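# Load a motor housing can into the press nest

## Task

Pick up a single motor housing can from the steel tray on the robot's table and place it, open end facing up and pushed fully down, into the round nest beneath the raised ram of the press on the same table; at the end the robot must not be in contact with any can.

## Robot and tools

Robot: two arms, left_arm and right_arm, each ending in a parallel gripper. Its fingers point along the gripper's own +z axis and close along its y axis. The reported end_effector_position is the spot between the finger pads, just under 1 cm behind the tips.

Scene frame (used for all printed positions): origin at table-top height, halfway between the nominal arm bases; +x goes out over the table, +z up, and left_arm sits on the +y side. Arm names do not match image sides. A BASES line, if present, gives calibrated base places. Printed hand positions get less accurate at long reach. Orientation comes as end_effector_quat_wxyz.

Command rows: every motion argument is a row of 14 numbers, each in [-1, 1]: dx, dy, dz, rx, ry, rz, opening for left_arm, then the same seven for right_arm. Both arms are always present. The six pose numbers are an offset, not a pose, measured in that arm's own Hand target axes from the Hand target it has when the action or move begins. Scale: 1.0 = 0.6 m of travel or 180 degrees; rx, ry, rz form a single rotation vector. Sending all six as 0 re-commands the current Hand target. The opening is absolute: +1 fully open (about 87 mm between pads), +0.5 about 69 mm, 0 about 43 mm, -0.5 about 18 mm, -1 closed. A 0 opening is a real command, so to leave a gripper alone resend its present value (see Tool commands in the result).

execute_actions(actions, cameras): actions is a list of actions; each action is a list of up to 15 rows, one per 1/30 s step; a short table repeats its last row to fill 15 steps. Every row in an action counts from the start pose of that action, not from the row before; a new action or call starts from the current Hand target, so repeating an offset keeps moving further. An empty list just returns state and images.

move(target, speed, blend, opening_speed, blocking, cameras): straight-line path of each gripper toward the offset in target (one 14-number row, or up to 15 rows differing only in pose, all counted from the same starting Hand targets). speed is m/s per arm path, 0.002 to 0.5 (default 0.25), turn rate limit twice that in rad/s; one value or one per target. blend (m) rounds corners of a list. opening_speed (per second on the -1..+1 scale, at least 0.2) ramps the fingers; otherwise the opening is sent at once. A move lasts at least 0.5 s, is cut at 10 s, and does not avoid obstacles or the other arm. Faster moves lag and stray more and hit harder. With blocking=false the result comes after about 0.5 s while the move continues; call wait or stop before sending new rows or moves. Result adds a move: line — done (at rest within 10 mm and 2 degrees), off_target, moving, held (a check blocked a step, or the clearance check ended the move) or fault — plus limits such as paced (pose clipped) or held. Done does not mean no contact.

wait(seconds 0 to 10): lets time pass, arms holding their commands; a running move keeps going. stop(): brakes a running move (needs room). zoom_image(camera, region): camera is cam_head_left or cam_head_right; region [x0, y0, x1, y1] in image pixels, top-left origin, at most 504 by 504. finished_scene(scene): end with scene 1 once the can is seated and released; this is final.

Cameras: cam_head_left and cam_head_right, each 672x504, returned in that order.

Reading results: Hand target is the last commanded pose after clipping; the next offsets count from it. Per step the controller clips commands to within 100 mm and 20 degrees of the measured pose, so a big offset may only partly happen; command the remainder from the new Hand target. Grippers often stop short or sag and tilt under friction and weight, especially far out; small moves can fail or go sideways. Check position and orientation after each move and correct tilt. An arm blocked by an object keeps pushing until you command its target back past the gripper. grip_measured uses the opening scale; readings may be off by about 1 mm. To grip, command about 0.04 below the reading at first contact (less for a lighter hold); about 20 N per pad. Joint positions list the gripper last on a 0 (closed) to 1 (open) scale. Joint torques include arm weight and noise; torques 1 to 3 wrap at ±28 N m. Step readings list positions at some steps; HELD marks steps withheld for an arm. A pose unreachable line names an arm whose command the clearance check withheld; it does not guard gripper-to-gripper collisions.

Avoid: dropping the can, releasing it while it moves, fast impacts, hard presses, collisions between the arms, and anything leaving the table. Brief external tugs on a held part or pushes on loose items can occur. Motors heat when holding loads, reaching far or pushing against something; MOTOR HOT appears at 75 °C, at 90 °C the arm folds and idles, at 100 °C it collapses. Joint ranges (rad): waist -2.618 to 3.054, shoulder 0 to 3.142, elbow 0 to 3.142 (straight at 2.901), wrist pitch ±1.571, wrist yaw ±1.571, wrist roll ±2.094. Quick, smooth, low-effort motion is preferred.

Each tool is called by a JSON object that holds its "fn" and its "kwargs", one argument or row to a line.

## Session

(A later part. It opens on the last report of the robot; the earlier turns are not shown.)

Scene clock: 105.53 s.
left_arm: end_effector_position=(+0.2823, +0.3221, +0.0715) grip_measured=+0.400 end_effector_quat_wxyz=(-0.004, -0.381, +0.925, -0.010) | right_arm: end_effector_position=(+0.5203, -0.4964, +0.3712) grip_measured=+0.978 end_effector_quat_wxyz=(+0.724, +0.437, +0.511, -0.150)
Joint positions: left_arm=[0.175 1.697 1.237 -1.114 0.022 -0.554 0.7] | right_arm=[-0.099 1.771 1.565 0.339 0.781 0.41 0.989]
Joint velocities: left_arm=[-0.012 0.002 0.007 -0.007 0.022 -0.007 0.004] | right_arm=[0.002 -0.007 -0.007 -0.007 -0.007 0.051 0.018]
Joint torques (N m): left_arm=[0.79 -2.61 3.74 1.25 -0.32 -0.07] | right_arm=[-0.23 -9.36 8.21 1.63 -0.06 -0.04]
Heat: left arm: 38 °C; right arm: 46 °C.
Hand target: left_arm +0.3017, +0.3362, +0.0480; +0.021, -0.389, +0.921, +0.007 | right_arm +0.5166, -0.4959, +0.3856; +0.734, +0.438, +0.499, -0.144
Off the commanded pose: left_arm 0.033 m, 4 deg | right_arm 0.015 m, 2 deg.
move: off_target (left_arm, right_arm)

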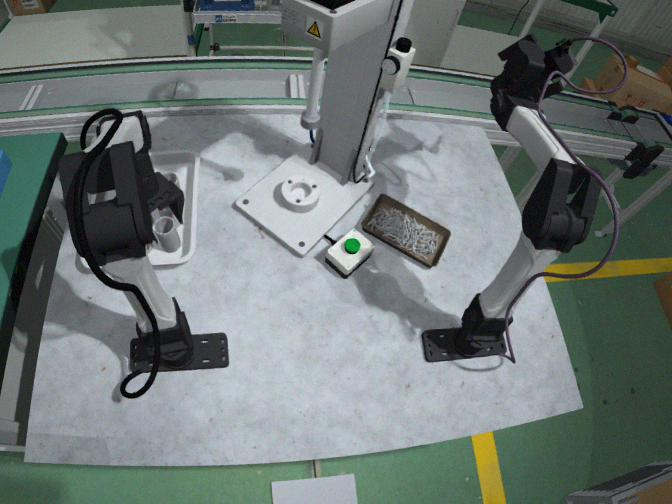

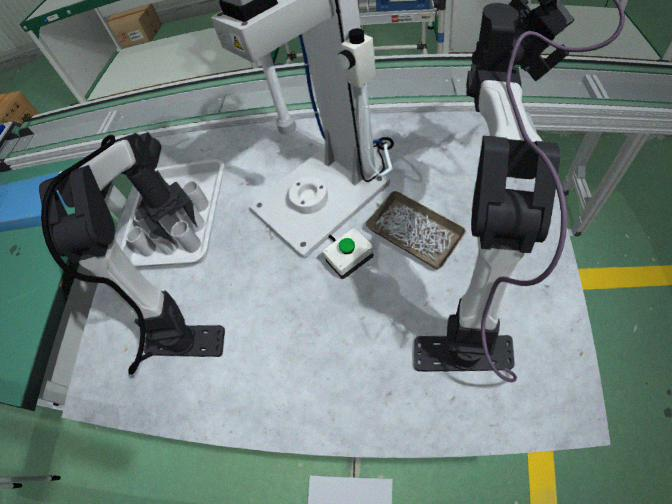

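{"fn": "move", "kwargs": {
  "target": [0.021,0.003,-0.11,0,0,0,0.2,0,0,0,0,0,0,1],
  "speed": 0.15
}}

{"fn": "zoom_image", "kwargs": {
  "camera": "cam_head_right",
  "region": [130, 180, 210, 260]
}}

{"fn": "zoom_image", "kwargs": {
  "camera": "cam_head_left",
  "region": [140, 190, 200, 260]
}}

Scene clock: 134.10 s.
left_arm: end_effector_position=(+0.2865, +0.3260, +0.1012) grip_measured=+0.200 end_effector_quat_wxyz=(+0.001, -0.388, +0.922, +0.005) | right_arm: end_effector_position=(+0.5203, -0.4964, +0.3712) grip_measured=+0.978 end_effector_quat_wxyz=(+0.724, +0.437, +0.511, -0.150)
Joint positions: left_arm=[0.167 1.692 1.354 -1.232 -0.01 -0.576 0.6] | right_arm=[-0.099 1.771 1.565 0.339 0.781 0.41 0.989]
Joint velocities: left_arm=[0.007 -0.017 0.002 0.022 -0.066 0.007 0.009] | right_arm=[0.002 0.007 0.002 0.022 -0.007 -0.051 0.003]
Joint torques (N m): left_arm=[-0.7 -10.43 7.32 0 -0.03 -0.08] | right_arm=[-0.21 -9.36 8.21 1.63 -0.06 -0.04]
Heat: left arm: 37 °C; right arm: 46 °C.
Hand target: left_arm +0.2905, +0.3261, +0.1138; +0.021, -0.389, +0.921, +0.007 | right_arm +0.5166, -0.4959, +0.3856; +0.734, +0.438, +0.499, -0.144
Off the commanded pose: left_arm 0.013 m, 2 deg | right_arm 0.015 m, 2 deg.
move: off_target (left_arm, right_arm)

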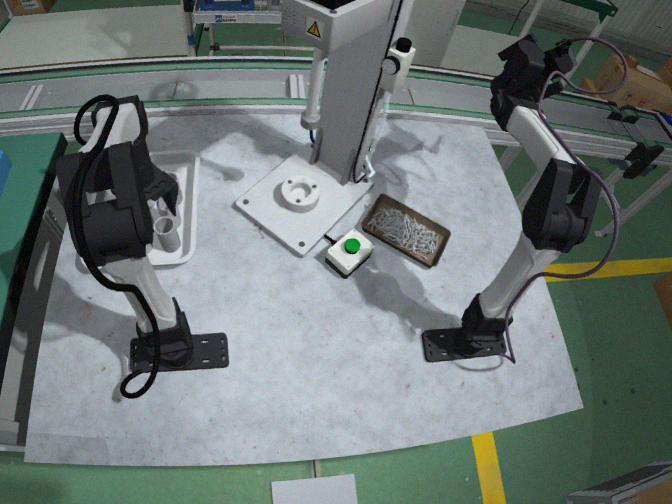

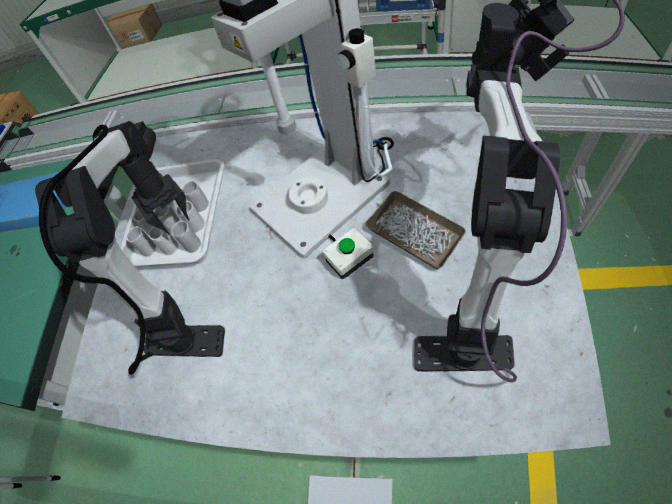

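Scaled by 6.300.

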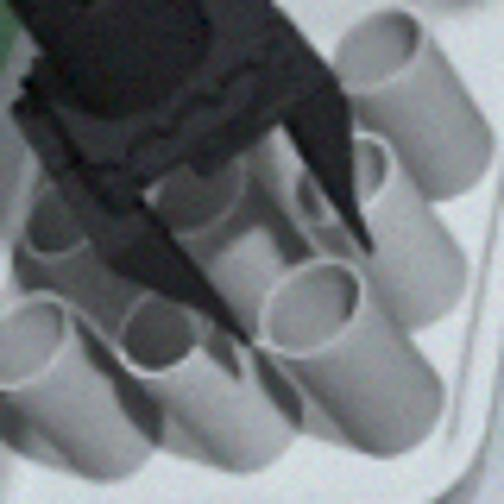

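Scaled by 7.200.

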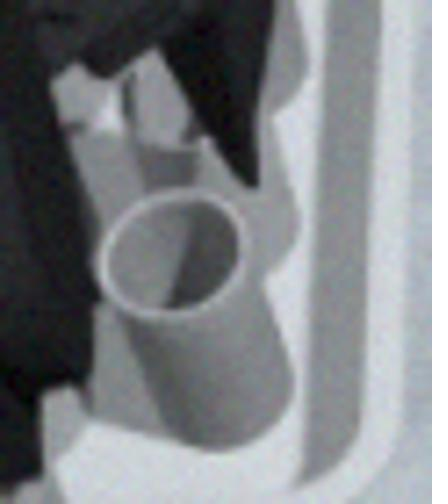

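{"fn": "move", "kwargs": {
  "target": [
    [-0.0095,0.005,0.015,0,0,0,0.2,0,0,0,0,0,0,1],
    [-0.0095,0.005,0.073,0,0,0,0.2,0,0,0,0,0,0,1]
  ],
  "speed": 0.08
}}

{"fn": "zoom_image", "kwargs": {
  "camera": "cam_head_right",
  "region": [130, 180, 210, 260]
}}

{"fn": "zoom_image", "kwargs": {
  "camera": "cam_head_left",
  "region": [140, 190, 200, 260]
}}

Scene clock: 141.60 s.
left_arm: end_effector_position=(+0.2856, +0.3274, +0.0787) grip_measured=+0.200 end_effector_quat_wxyz=(+0.006, -0.387, +0.922, +0.003) | right_arm: end_effector_position=(+0.5203, -0.4964, +0.3712) grip_measured=+0.978 end_effector_quat_wxyz=(+0.724, +0.437, +0.511, -0.150)
Joint positions: left_arm=[0.174 1.692 1.265 -1.133 -0.008 -0.568 0.6] | right_arm=[-0.099 1.771 1.565 0.339 0.781 0.41 0.989]
Joint velocities: left_arm=[0.012 0.012 0.002 0.022 0.007 -0.007 -0.004] | right_arm=[0.007 -0.002 0.002 0.022 0.022 -0.022 0.003]
Joint torques (N m): left_arm=[0.75 -6.68 3.77 0.71 -0.08 0.04] | right_arm=[-0.23 -9.36 8.21 1.63 -0.06 -0.04]
Heat: left arm: 37 °C; right arm: 47 °C.
Hand target: left_arm +0.2931, +0.3339, +0.0702; +0.021, -0.389, +0.921, +0.007 | right_arm +0.5166, -0.4959, +0.3856; +0.734, +0.438, +0.499, -0.144
Off the commanded pose: left_arm 0.013 m, 2 deg | right_arm 0.015 m, 2 deg.
move: off_target (left_arm, right_arm)

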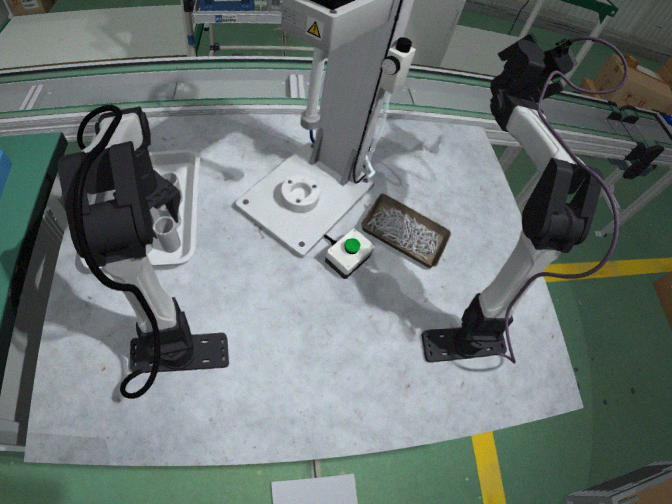

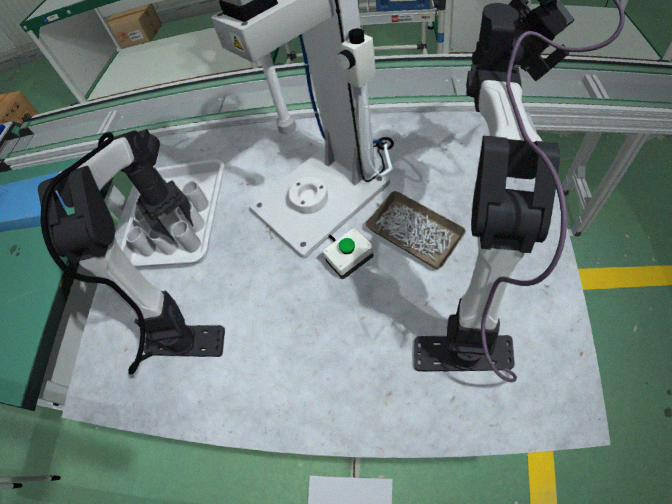

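Scaled by 6.300.

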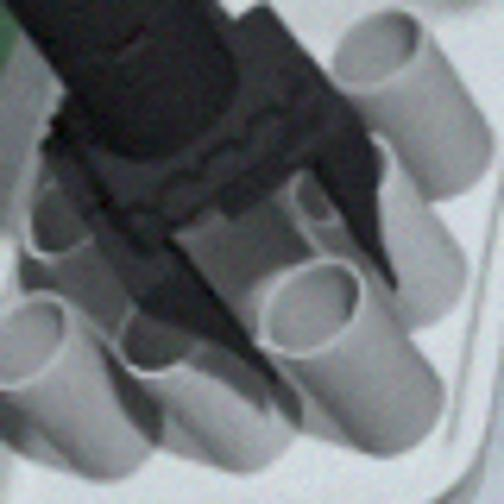

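Scaled by 7.200.

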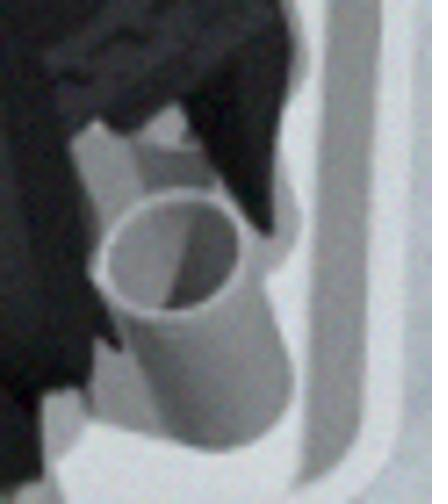

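{"fn": "move", "kwargs": {
  "target": [-0.01,-0.001,0.012,0,0,0,0.2,0,0,0,0,0,0,1],
  "speed": 0.08
}}

{"fn": "zoom_image", "kwargs": {
  "camera": "cam_head_right",
  "region": [130, 180, 210, 260]
}}

{"fn": "zoom_image", "kwargs": {
  "camera": "cam_head_left",
  "region": [140, 190, 200, 260]
}}

Scene clock: 149.07 s.
left_arm: end_effector_position=(+0.2858, +0.3277, +0.0782) grip_measured=+0.200 end_effector_quat_wxyz=(+0.005, -0.384, +0.923, -0.003) | right_arm: end_effector_position=(+0.5203, -0.4964, +0.3712) grip_measured=+0.978 end_effector_quat_wxyz=(+0.724, +0.437, +0.511, -0.150)
Joint positions: left_arm=[0.181 1.695 1.265 -1.131 0.004 -0.555 0.6] | right_arm=[-0.099 1.771 1.565 0.339 0.781 0.41 0.989]
Joint velocities: left_arm=[-0.002 -0.012 0.002 0.007 0.022 -0.037 0.001] | right_arm=[-0.012 -0.017 -0.002 -0.037 0.022 0.022 0.003]
Joint torques (N m): left_arm=[0.83 -4.62 4.01 0.93 -0.15 0.05] | right_arm=[-0.23 -9.36 8.21 1.63 -0.06 -0.04]
Heat: left arm: 37 °C; right arm: 47 °C.
Hand target: left_arm +0.2979, +0.3381, +0.0632; +0.021, -0.389, +0.921, +0.007 | right_arm +0.5166, -0.4959, +0.3856; +0.734, +0.438, +0.499, -0.144
Off the commanded pose: left_arm 0.022 m, 2 deg | right_arm 0.015 m, 2 deg.
move: off_target (left_arm, right_arm)

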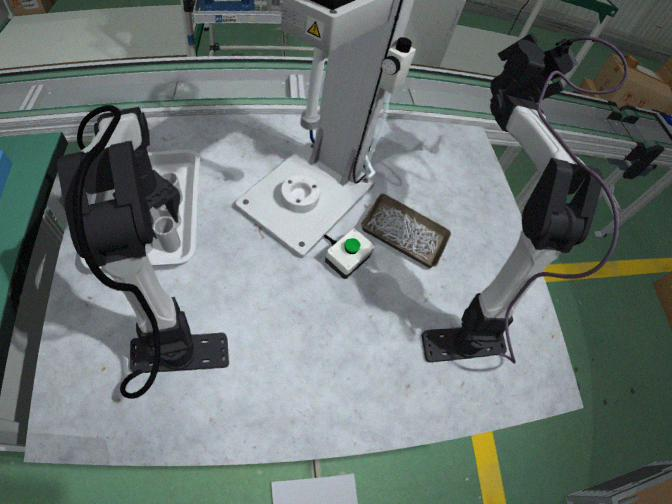

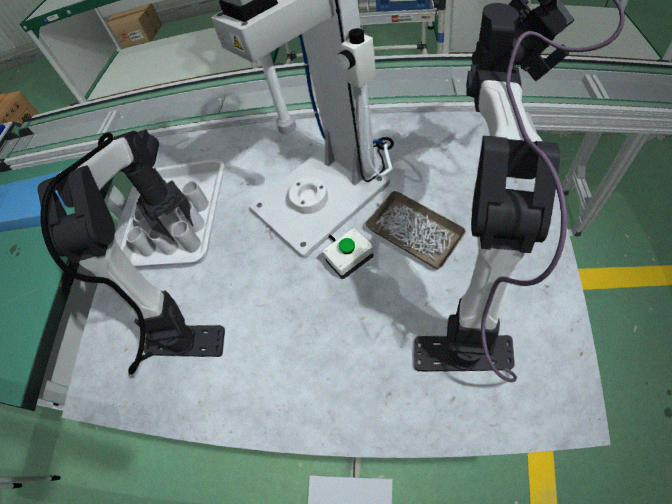

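Scaled by 6.300.

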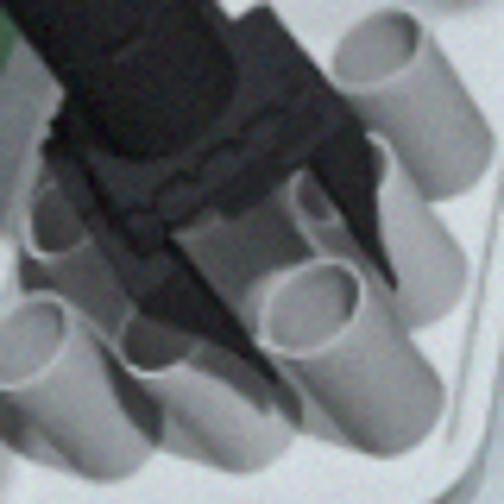

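Scaled by 7.200.

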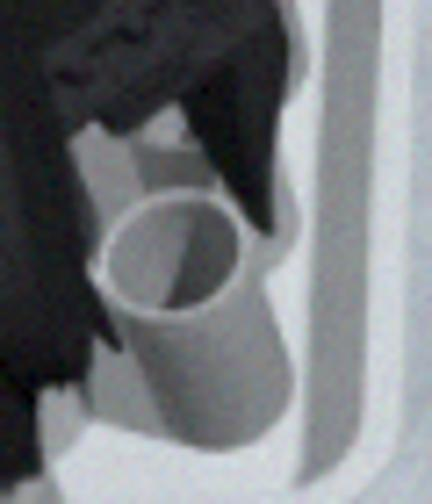

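{"fn": "move", "kwargs": {
  "target": [
    [0.018,0.001,-0.11,0,0,0,0.2,0,0,0,0,0,0,1]
  ],
  "speed": 0.15,
  "cameras": []
}}

{"fn": "move", "kwargs": {
  "target": [0,0,0,0,0,0.5,0.2,0,0,0,0,0,0,1]
}}

{"fn": "zoom_image", "kwargs": {
  "camera": "cam_head_right",
  "region": [130, 160, 230, 260]
}}

{"fn": "zoom_image", "kwargs": {
  "camera": "cam_head_left",
  "region": [120, 160, 220, 260]
}}

Scene clock: 159.10 s.
left_arm: end_effector_position=(+0.2858, +0.3282, +0.1170) grip_measured=+0.200 end_effector_quat_wxyz=(+0.003, -0.387, +0.922, +0.005) | right_arm: end_effector_position=(+0.5203, -0.4964, +0.3712) grip_measured=+0.978 end_effector_quat_wxyz=(+0.724, +0.437, +0.511, -0.150)
Joint positions: left_arm=[0.175 1.684 1.409 -1.291 -0.01 -0.567 0.6] | right_arm=[-0.099 1.771 1.565 0.339 0.781 0.41 0.989]
Joint velocities: left_arm=[-0.017 -0.017 -0.002 0.022 -0.022 0.007 -0.014] | right_arm=[-0.022 -0.002 -0.002 -0.081 -0.007 0.037 -0.003]
Joint torques (N m): left_arm=[-0.61 -10.25 7.3 -0.01 -0.05 -0.07] | right_arm=[-0.21 -9.36 8.21 1.63 -0.06 -0.04]
Heat: left arm: 37 °C; right arm: 47 °C.
Hand target: left_arm +0.2888, +0.3284, +0.1289; +0.021, -0.389, +0.921, +0.007 | right_arm +0.5166, -0.4959, +0.3856; +0.734, +0.438, +0.499, -0.144
Off the commanded pose: left_arm 0.012 m, 2 deg | right_arm 0.015 m, 2 deg.
move: off_target (left_arm, right_arm)
No camera images: "cameras" was empty.

Scene clock: 163.03 s.
left_arm: end_effector_position=(+0.2926, +0.3273, +0.1226) grip_measured=+0.200 end_effector_quat_wxyz=(+0.007, +0.369, +0.929, +0.010) | right_arm: end_effector_position=(+0.5203, -0.4964, +0.3712) grip_measured=+0.978 end_effector_quat_wxyz=(+0.724, +0.437, +0.511, -0.150)
Joint positions: left_arm=[-0.024 1.667 1.412 -1.294 -0.012 0.785 0.6] | right_arm=[-0.099 1.771 1.565 0.339 0.781 0.41 0.989]
Joint velocities: left_arm=[0.012 -0.002 0.002 0.022 0.007 0.066 -0.004] | right_arm=[0.007 -0.002 -0.022 0.022 0.037 -0.022 -0.034]
Joint torques (N m): left_arm=[-0.61 -10.74 4.52 0.09 0.1 0.14] | right_arm=[-0.23 -9.35 8.21 1.63 -0.06 -0.04]
Heat: left arm: 37 °C; right arm: 47 °C.
Hand target: left_arm +0.2881, +0.3270, +0.1285; +0.011, +0.377, +0.926, +0.015 | right_arm +0.5166, -0.4959, +0.3856; +0.734, +0.438, +0.499, -0.144
Off the commanded pose: left_arm 0.007 m, 2 deg | right_arm 0.015 m, 2 deg.
move: off_target (right_arm)

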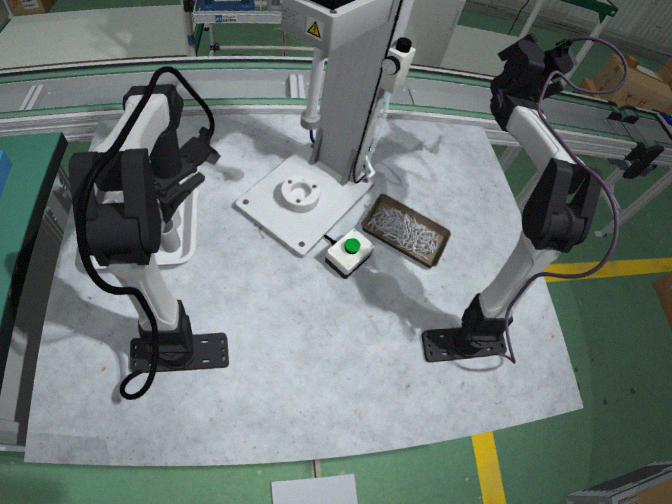

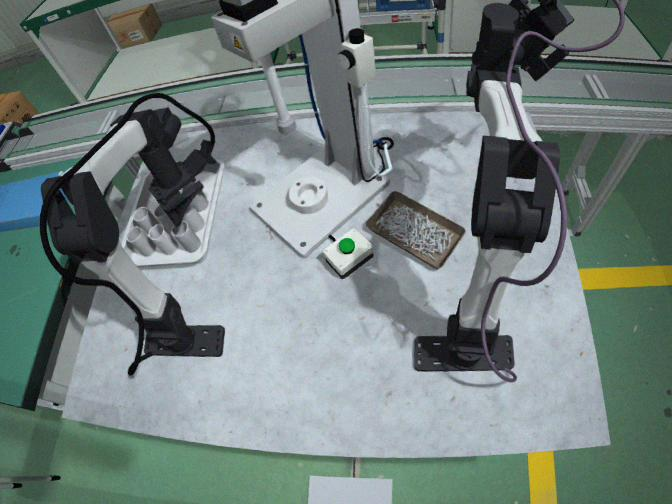

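Scaled by 5.040.

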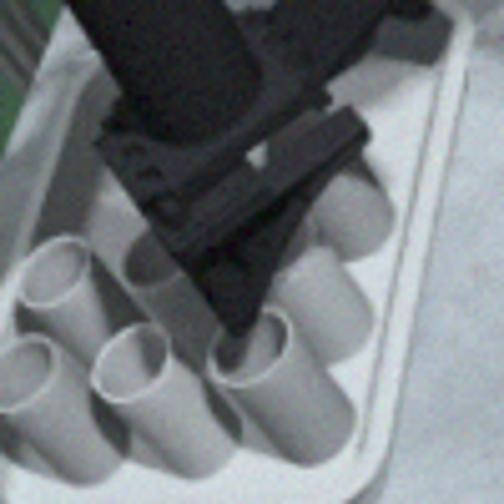

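Scaled by 5.040.

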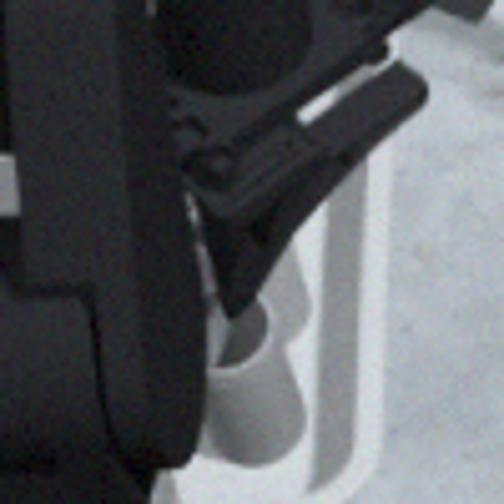

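{"fn": "move", "kwargs": {
  "target": [0,0.005,0.06,0,0,0,0.2,0,0,0,0,0,0,1],
  "speed": 0.1
}}

{"fn": "zoom_image", "kwargs": {
  "camera": "cam_head_right",
  "region": [130, 160, 230, 260]
}}

{"fn": "zoom_image", "kwargs": {
  "camera": "cam_head_left",
  "region": [120, 160, 220, 260]
}}

Scene clock: 170.73 s.
left_arm: end_effector_position=(+0.2873, +0.3275, +0.0927) grip_measured=+0.200 end_effector_quat_wxyz=(+0.002, +0.373, +0.928, +0.007) | right_arm: end_effector_position=(+0.5203, -0.4964, +0.3712) grip_measured=+0.978 end_effector_quat_wxyz=(+0.724, +0.437, +0.511, -0.150)
Joint positions: left_arm=[-0.024 1.666 1.29 -1.185 -0.012 0.795 0.6] | right_arm=[-0.099 1.771 1.565 0.339 0.781 0.41 0.989]
Joint velocities: left_arm=[-0.012 -0.027 -0.012 -0.007 -0.066 -0.022 -0.006] | right_arm=[-0.017 0.002 0.022 0.022 -0.037 -0.022 0.008]
Joint torques (N m): left_arm=[0.4 -8.34 4.52 0.37 0.06 0.19] | right_arm=[-0.23 -9.35 8.21 1.63 -0.06 -0.04]
Heat: left arm: 37 °C; right arm: 47 °C.
Hand target: left_arm +0.2909, +0.3302, +0.0926; +0.011, +0.377, +0.926, +0.015 | right_arm +0.5166, -0.4959, +0.3856; +0.734, +0.438, +0.499, -0.144
Off the commanded pose: left_arm 0.005 m, 1 deg | right_arm 0.015 m, 2 deg.
move: off_target (right_arm)

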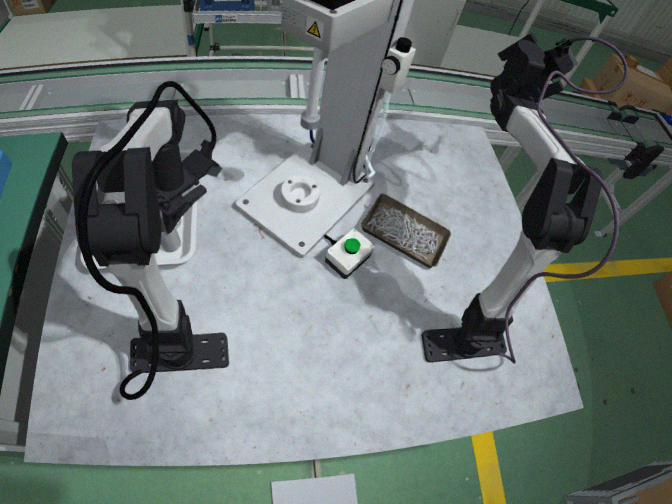

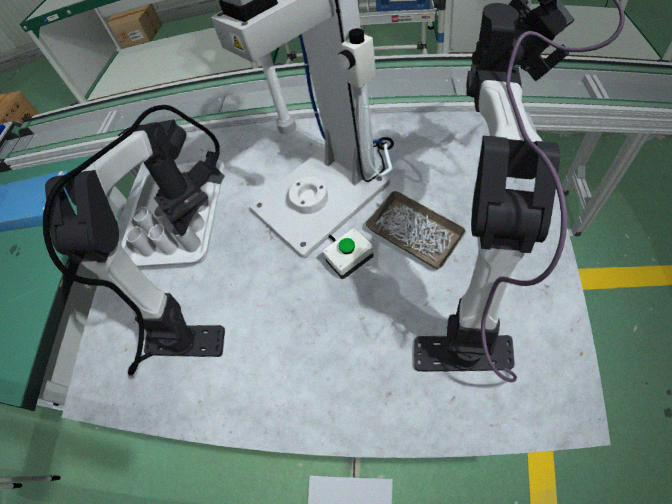

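Scaled by 5.040.

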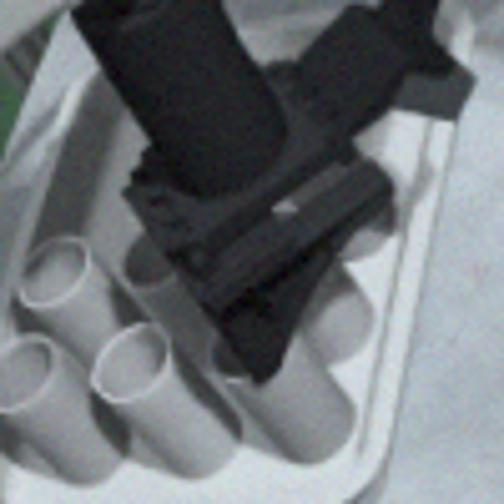

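Scaled by 5.040.

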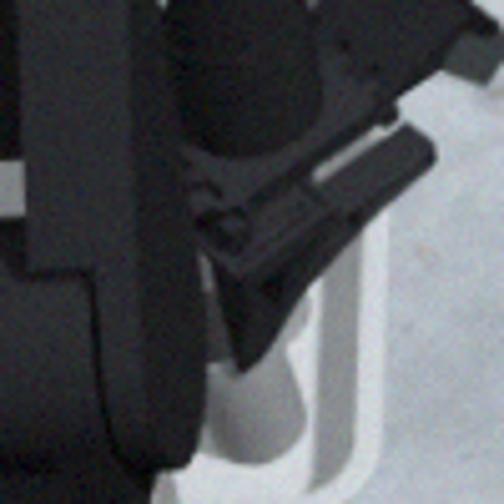

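{"fn": "move", "kwargs": {
  "target": [-0.007,0,0.04,0,0,0,0.2,0,0,0,0,0,0,1],
  "speed": 0.1
}}

{"fn": "zoom_image", "kwargs": {
  "camera": "cam_head_right",
  "region": [130, 160, 230, 260]
}}

{"fn": "zoom_image", "kwargs": {
  "camera": "cam_head_left",
  "region": [120, 160, 220, 260]
}}

Scene clock: 175.87 s.
left_arm: end_effector_position=(+0.2849, +0.3285, +0.0775) grip_measured=+0.200 end_effector_quat_wxyz=(+0.001, +0.373, +0.928, +0.011) | right_arm: end_effector_position=(+0.5203, -0.4964, +0.3712) grip_measured=+0.978 end_effector_quat_wxyz=(+0.724, +0.437, +0.511, -0.150)
Joint positions: left_arm=[-0.024 1.666 1.228 -1.122 -0.019 0.795 0.6] | right_arm=[-0.099 1.771 1.565 0.339 0.781 0.41 0.989]
Joint velocities: left_arm=[-0.022 -0.017 0.002 0.022 -0.022 0.037 0.006] | right_arm=[0.007 -0.012 -0.007 0.066 -0.037 -0.037 -0.024]
Joint torques (N m): left_arm=[-0.35 -5.7 4.16 0.69 0.13 0.11] | right_arm=[-0.23 -9.35 8.21 1.63 -0.06 -0.04]
Heat: left arm: 37 °C; right arm: 47 °C.
Hand target: left_arm +0.2942, +0.3278, +0.0685; +0.011, +0.377, +0.926, +0.015 | right_arm +0.5166, -0.4959, +0.3856; +0.734, +0.438, +0.499, -0.144
Off the commanded pose: left_arm 0.013 m, 1 deg | right_arm 0.015 m, 2 deg.
move: off_target (left_arm, right_arm)

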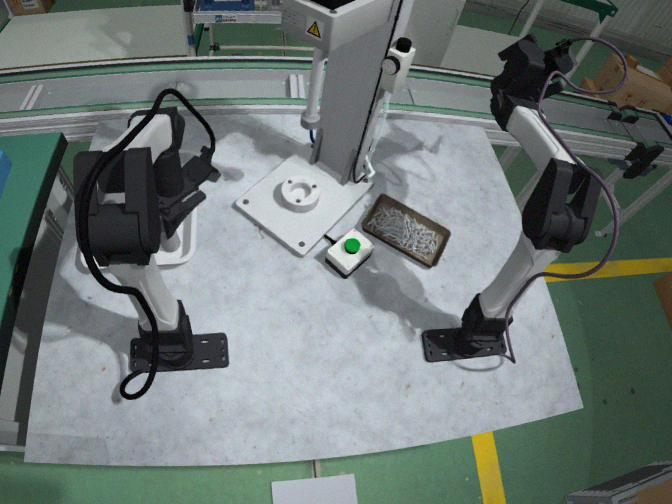

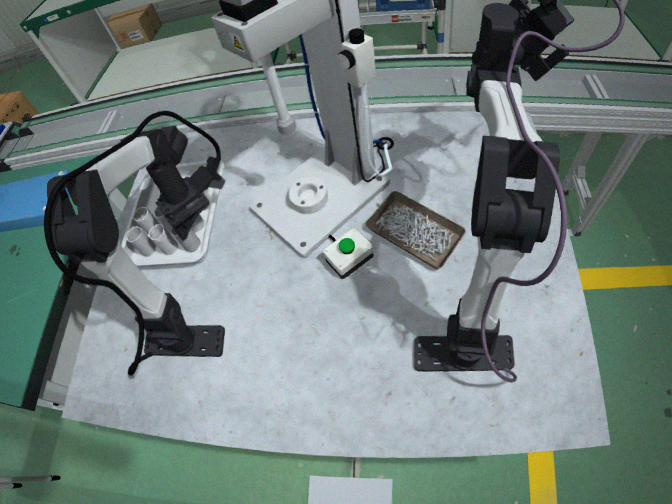

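Scaled by 5.040.

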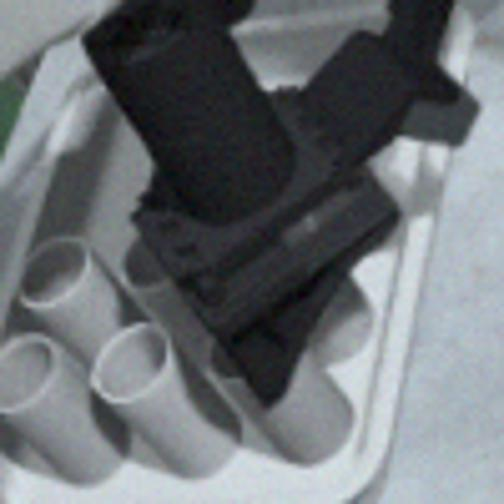

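Scaled by 5.040.

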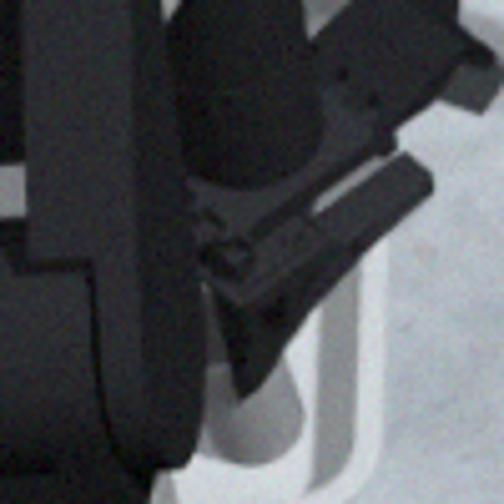

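{"fn": "move", "kwargs": {
  "target": [-0.012,0.002,0.01,0,0,0,0.2,0,0,0,0,0,0,1],
  "speed": 0.1
}}

{"fn": "zoom_image", "kwargs": {
  "camera": "cam_head_right",
  "region": [130, 160, 230, 260]
}}

{"fn": "zoom_image", "kwargs": {
  "camera": "cam_head_left",
  "region": [120, 160, 220, 260]
}}

Scene clock: 179.37 s.
left_arm: end_effector_position=(+0.2847, +0.3287, +0.0761) grip_measured=+0.200 end_effector_quat_wxyz=(-0.007, +0.372, +0.928, +0.018) | right_arm: end_effector_position=(+0.5203, -0.4964, +0.3712) grip_measured=+0.978 end_effector_quat_wxyz=(+0.724, +0.437, +0.511, -0.150)
Joint positions: left_arm=[-0.035 1.674 1.228 -1.122 -0.039 0.782 0.6] | right_arm=[-0.099 1.771 1.565 0.339 0.781 0.41 0.989]
Joint velocities: left_arm=[0.007 -0.012 -0.002 0.095 -0.066 0.051 0.009] | right_arm=[0.002 -0.002 -0.002 0.037 -0.022 -0.051 -0.008]
Joint torques (N m): left_arm=[-0.55 -3.96 4.56 0.81 0.3 0.08] | right_arm=[-0.23 -9.36 8.21 1.63 -0.06 -0.04]
Heat: left arm: 37 °C; right arm: 47 °C.
Hand target: left_arm +0.3002, +0.3237, +0.0623; +0.011, +0.377, +0.926, +0.015 | right_arm +0.5166, -0.4959, +0.3856; +0.734, +0.438, +0.499, -0.144
Off the commanded pose: left_arm 0.021 m, 2 deg | right_arm 0.015 m, 2 deg.
move: off_target (left_arm, right_arm)

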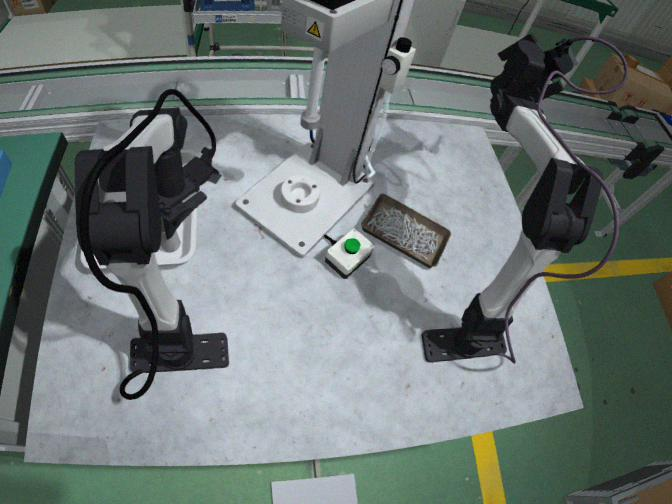

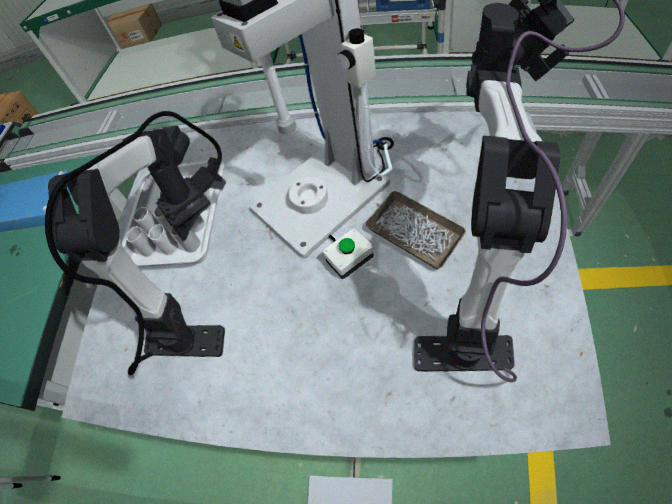

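Scaled by 5.040.

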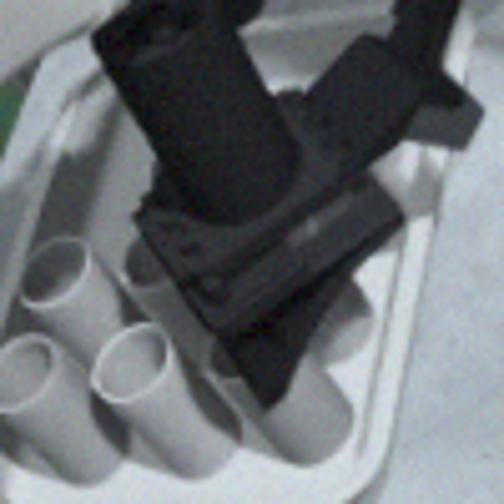

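Scaled by 5.040.

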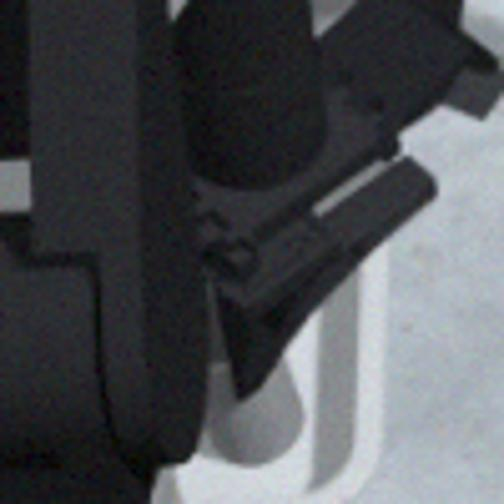

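{"fn": "move", "kwargs": {
  "target": [0.012,-0.002,-0.01,0,0,0,-0.3,0,0,0,0,0,0,1],
  "opening_speed": 0.3
}}

{"fn": "zoom_image", "kwargs": {
  "camera": "cam_head_right",
  "region": [130, 160, 230, 260]
}}

{"fn": "zoom_image", "kwargs": {
  "camera": "cam_head_left",
  "region": [120, 160, 220, 260]
}}

Scene clock: 190.33 s.
left_arm: end_effector_position=(+0.2869, +0.3315, +0.0762) grip_measured=+0.038 end_effector_quat_wxyz=(-0.004, +0.371, +0.928, +0.025) | right_arm: end_effector_position=(+0.5203, -0.4964, +0.3712) grip_measured=+0.978 end_effector_quat_wxyz=(+0.724, +0.437, +0.511, -0.150)
Joint positions: left_arm=[-0.032 1.674 1.228 -1.112 -0.05 0.782 0.519] | right_arm=[-0.099 1.771 1.565 0.339 0.781 0.41 0.989]
Joint velocities: left_arm=[0.012 0.017 -0.012 -0.066 0.007 0.037 0.001] | right_arm=[0.007 -0.002 0.007 0.007 -0.007 -0.037 0.003]
Joint torques (N m): left_arm=[0.43 -6.48 4.18 0.58 0.4 0.25] | right_arm=[-0.23 -9.36 8.21 1.63 -0.06 -0.04]
Heat: left arm: 37 °C; right arm: 47 °C.
Hand target: left_arm +0.2942, +0.3279, +0.0684; +0.011, +0.377, +0.926, +0.015 | right_arm +0.5166, -0.4959, +0.3856; +0.734, +0.438, +0.499, -0.144
Off the commanded pose: left_arm 0.011 m, 2 deg | right_arm 0.015 m, 2 deg.
move: off_target (left_arm, right_arm)

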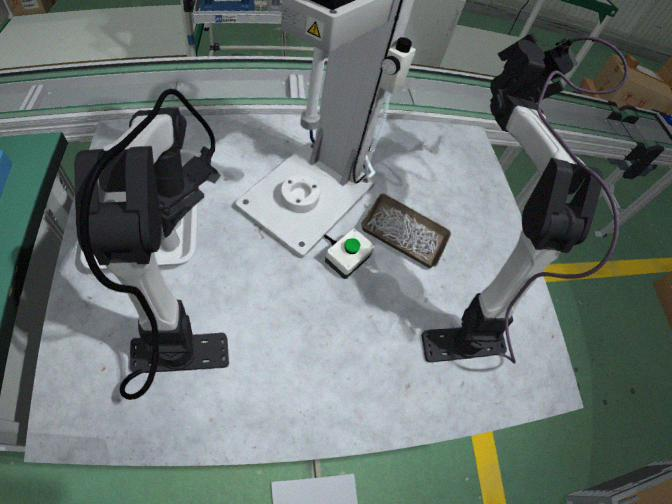

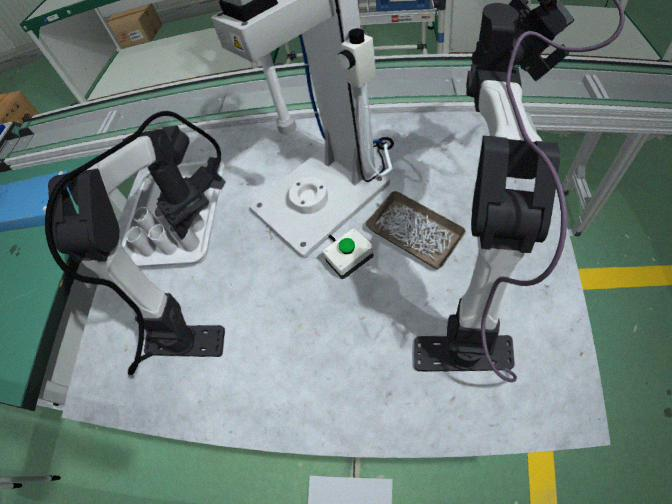

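Scaled by 5.040.

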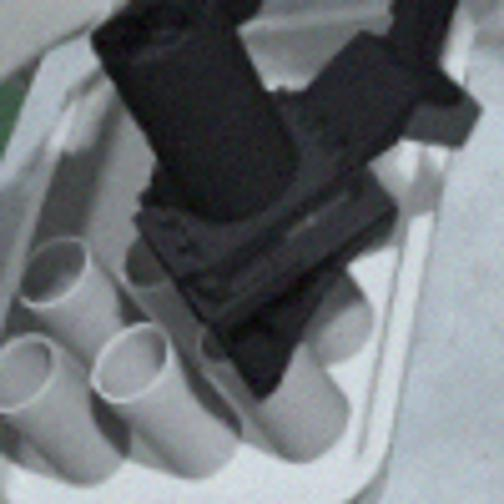

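Scaled by 5.040.

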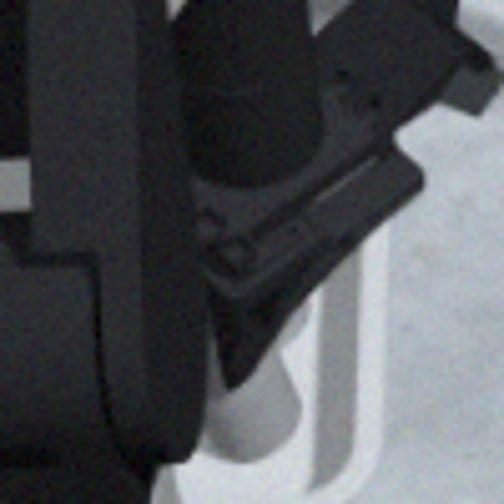

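{"fn": "move", "kwargs": {
  "target": [0,0,-0.2,0,0,0,-0.3,0,0,0,0,0,0,1],
  "speed": 0.15
}}

{"fn": "zoom_image", "kwargs": {
  "camera": "cam_head_right",
  "region": [110, 130, 250, 270]
}}

{"fn": "zoom_image", "kwargs": {
  "camera": "cam_head_left",
  "region": [110, 130, 250, 270]
}}

Scene clock: 194.60 s.
left_arm: end_effector_position=(+0.2906, +0.3272, +0.1839) grip_measured=+0.015 end_effector_quat_wxyz=(+0.009, +0.372, +0.928, +0.017) | right_arm: end_effector_position=(+0.5203, -0.4964, +0.3712) grip_measured=+0.978 end_effector_quat_wxyz=(+0.724, +0.437, +0.511, -0.150)
Joint positions: left_arm=[-0.032 1.674 1.663 -1.529 -0.024 0.785 0.507] | right_arm=[-0.099 1.771 1.565 0.339 0.781 0.41 0.989]
Joint velocities: left_arm=[-0.022 0.012 -0.022 -0.051 -0.066 -0.007 -0.009] | right_arm=[-0.012 0.007 -0.002 0.066 -0.022 0.051 -0.013]
Joint torques (N m): left_arm=[-0.57 -6.89 7.39 0.05 0.19 0.07] | right_arm=[-0.23 -9.35 8.21 1.63 -0.06 -0.04]
Heat: left arm: 37 °C; right arm: 47 °C.
Hand target: left_arm +0.2923, +0.3244, +0.1884; +0.011, +0.377, +0.926, +0.015 | right_arm +0.5166, -0.4959, +0.3856; +0.734, +0.438, +0.499, -0.144
Off the commanded pose: left_arm 0.005 m, 1 deg | right_arm 0.015 m, 2 deg.
move: off_target (right_arm)

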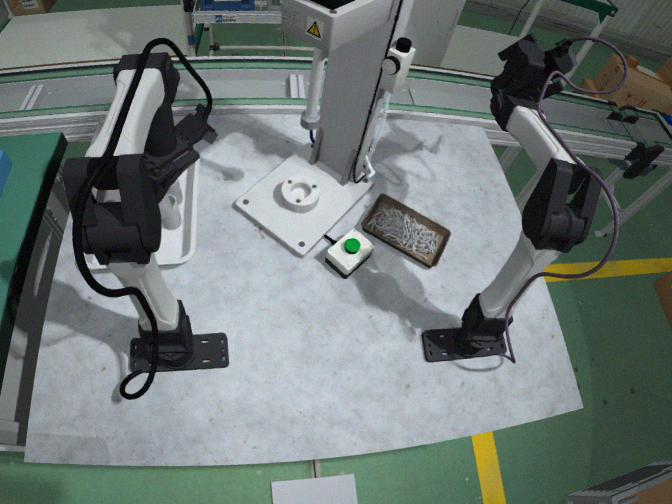

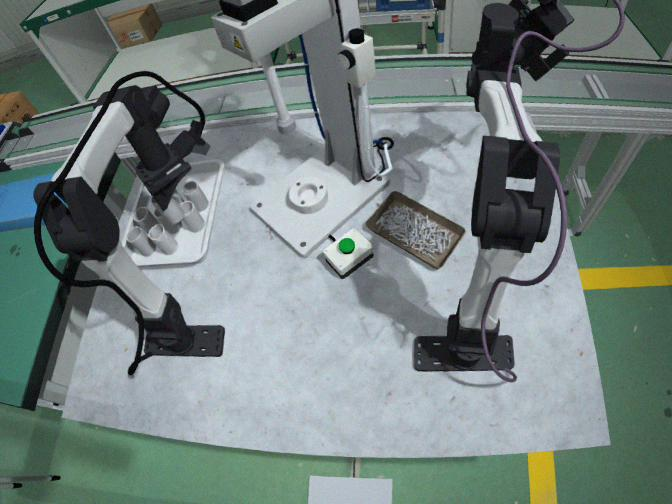

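Scaled by 3.600.

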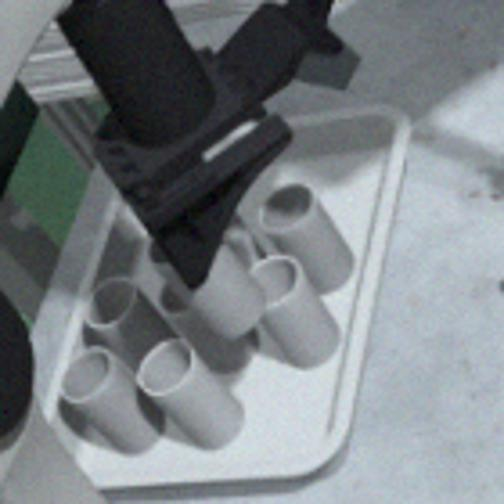

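Scaled by 3.600.

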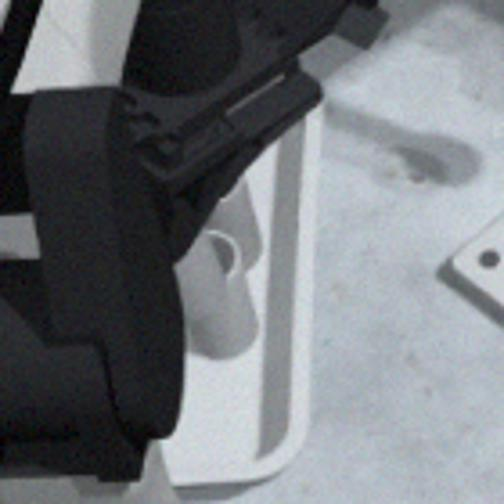

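{"fn": "move", "kwargs": {
  "target": [-0.122,-0.265,0.017,0,0,0,-0.3,0,0,0,0,0,0,1],
  "speed": 0.15
}}

{"fn": "zoom_image", "kwargs": {
  "camera": "cam_head_right",
  "region": [170, 130, 330, 290]
}}

{"fn": "zoom_image", "kwargs": {
  "camera": "cam_head_left",
  "region": [170, 130, 330, 290]
}}

Scene clock: 227.93 s.
left_arm: end_effector_position=(+0.2287, +0.1600, +0.1719) grip_measured=+0.015 end_effector_quat_wxyz=(+0.001, +0.380, +0.925, +0.003) | right_arm: end_effector_position=(+0.5203, -0.4964, +0.3712) grip_measured=+0.978 end_effector_quat_wxyz=(+0.724, +0.437, +0.511, -0.150)
Joint positions: left_arm=[-0.64 1.634 1.571 -1.507 -0.006 0.193 0.507] | right_arm=[-0.099 1.771 1.565 0.339 0.781 0.41 0.989]
Joint velocities: left_arm=[0.012 -0.017 0.007 0.037 -0.037 0.007 -0.006] | right_arm=[-0.017 0.007 0.002 -0.022 0.022 -0.051 -0.003]
Joint torques (N m): left_arm=[-0.21 -7.49 5.9 0.21 0.11 -0.06] | right_arm=[-0.23 -9.36 8.21 1.62 -0.06 -0.04]
Heat: left arm: 39 °C; right arm: 48 °C.
Hand target: left_arm +0.2308, +0.1574, +0.1738; +0.010, +0.377, +0.926, +0.001 | right_arm +0.5166, -0.4959, +0.3856; +0.734, +0.438, +0.499, -0.144
Off the commanded pose: left_arm 0.006 m, 2 deg | right_arm 0.015 m, 2 deg.
move: off_target (right_arm)

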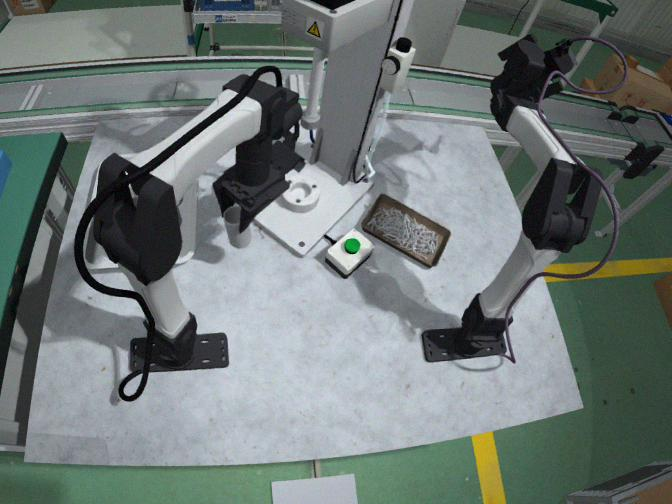

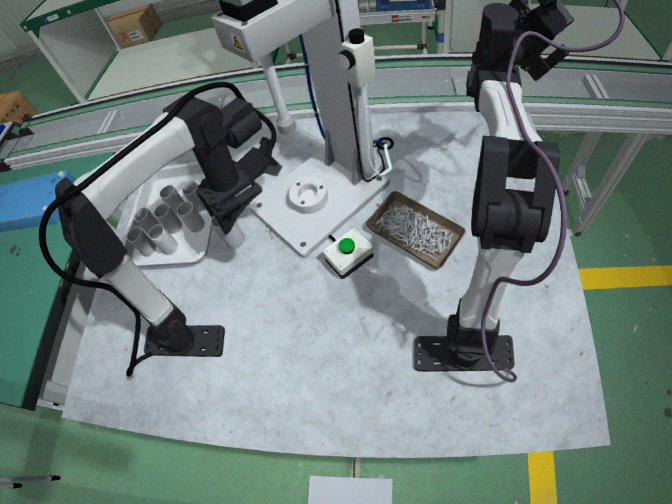

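Scaled by 3.150.

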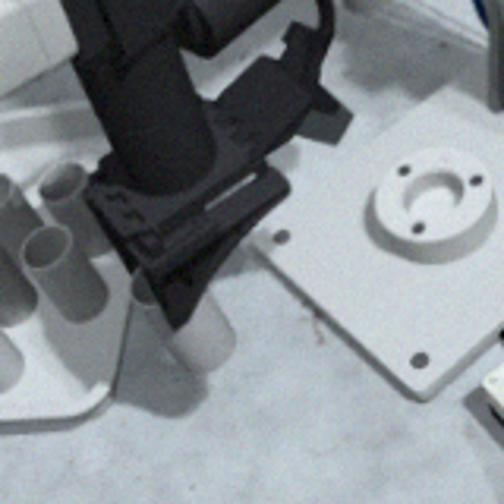

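Scaled by 3.150.

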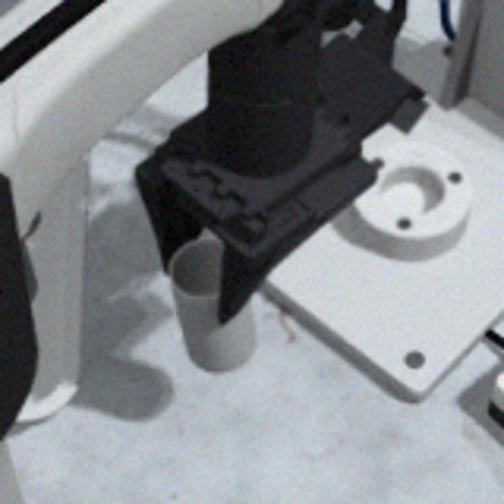

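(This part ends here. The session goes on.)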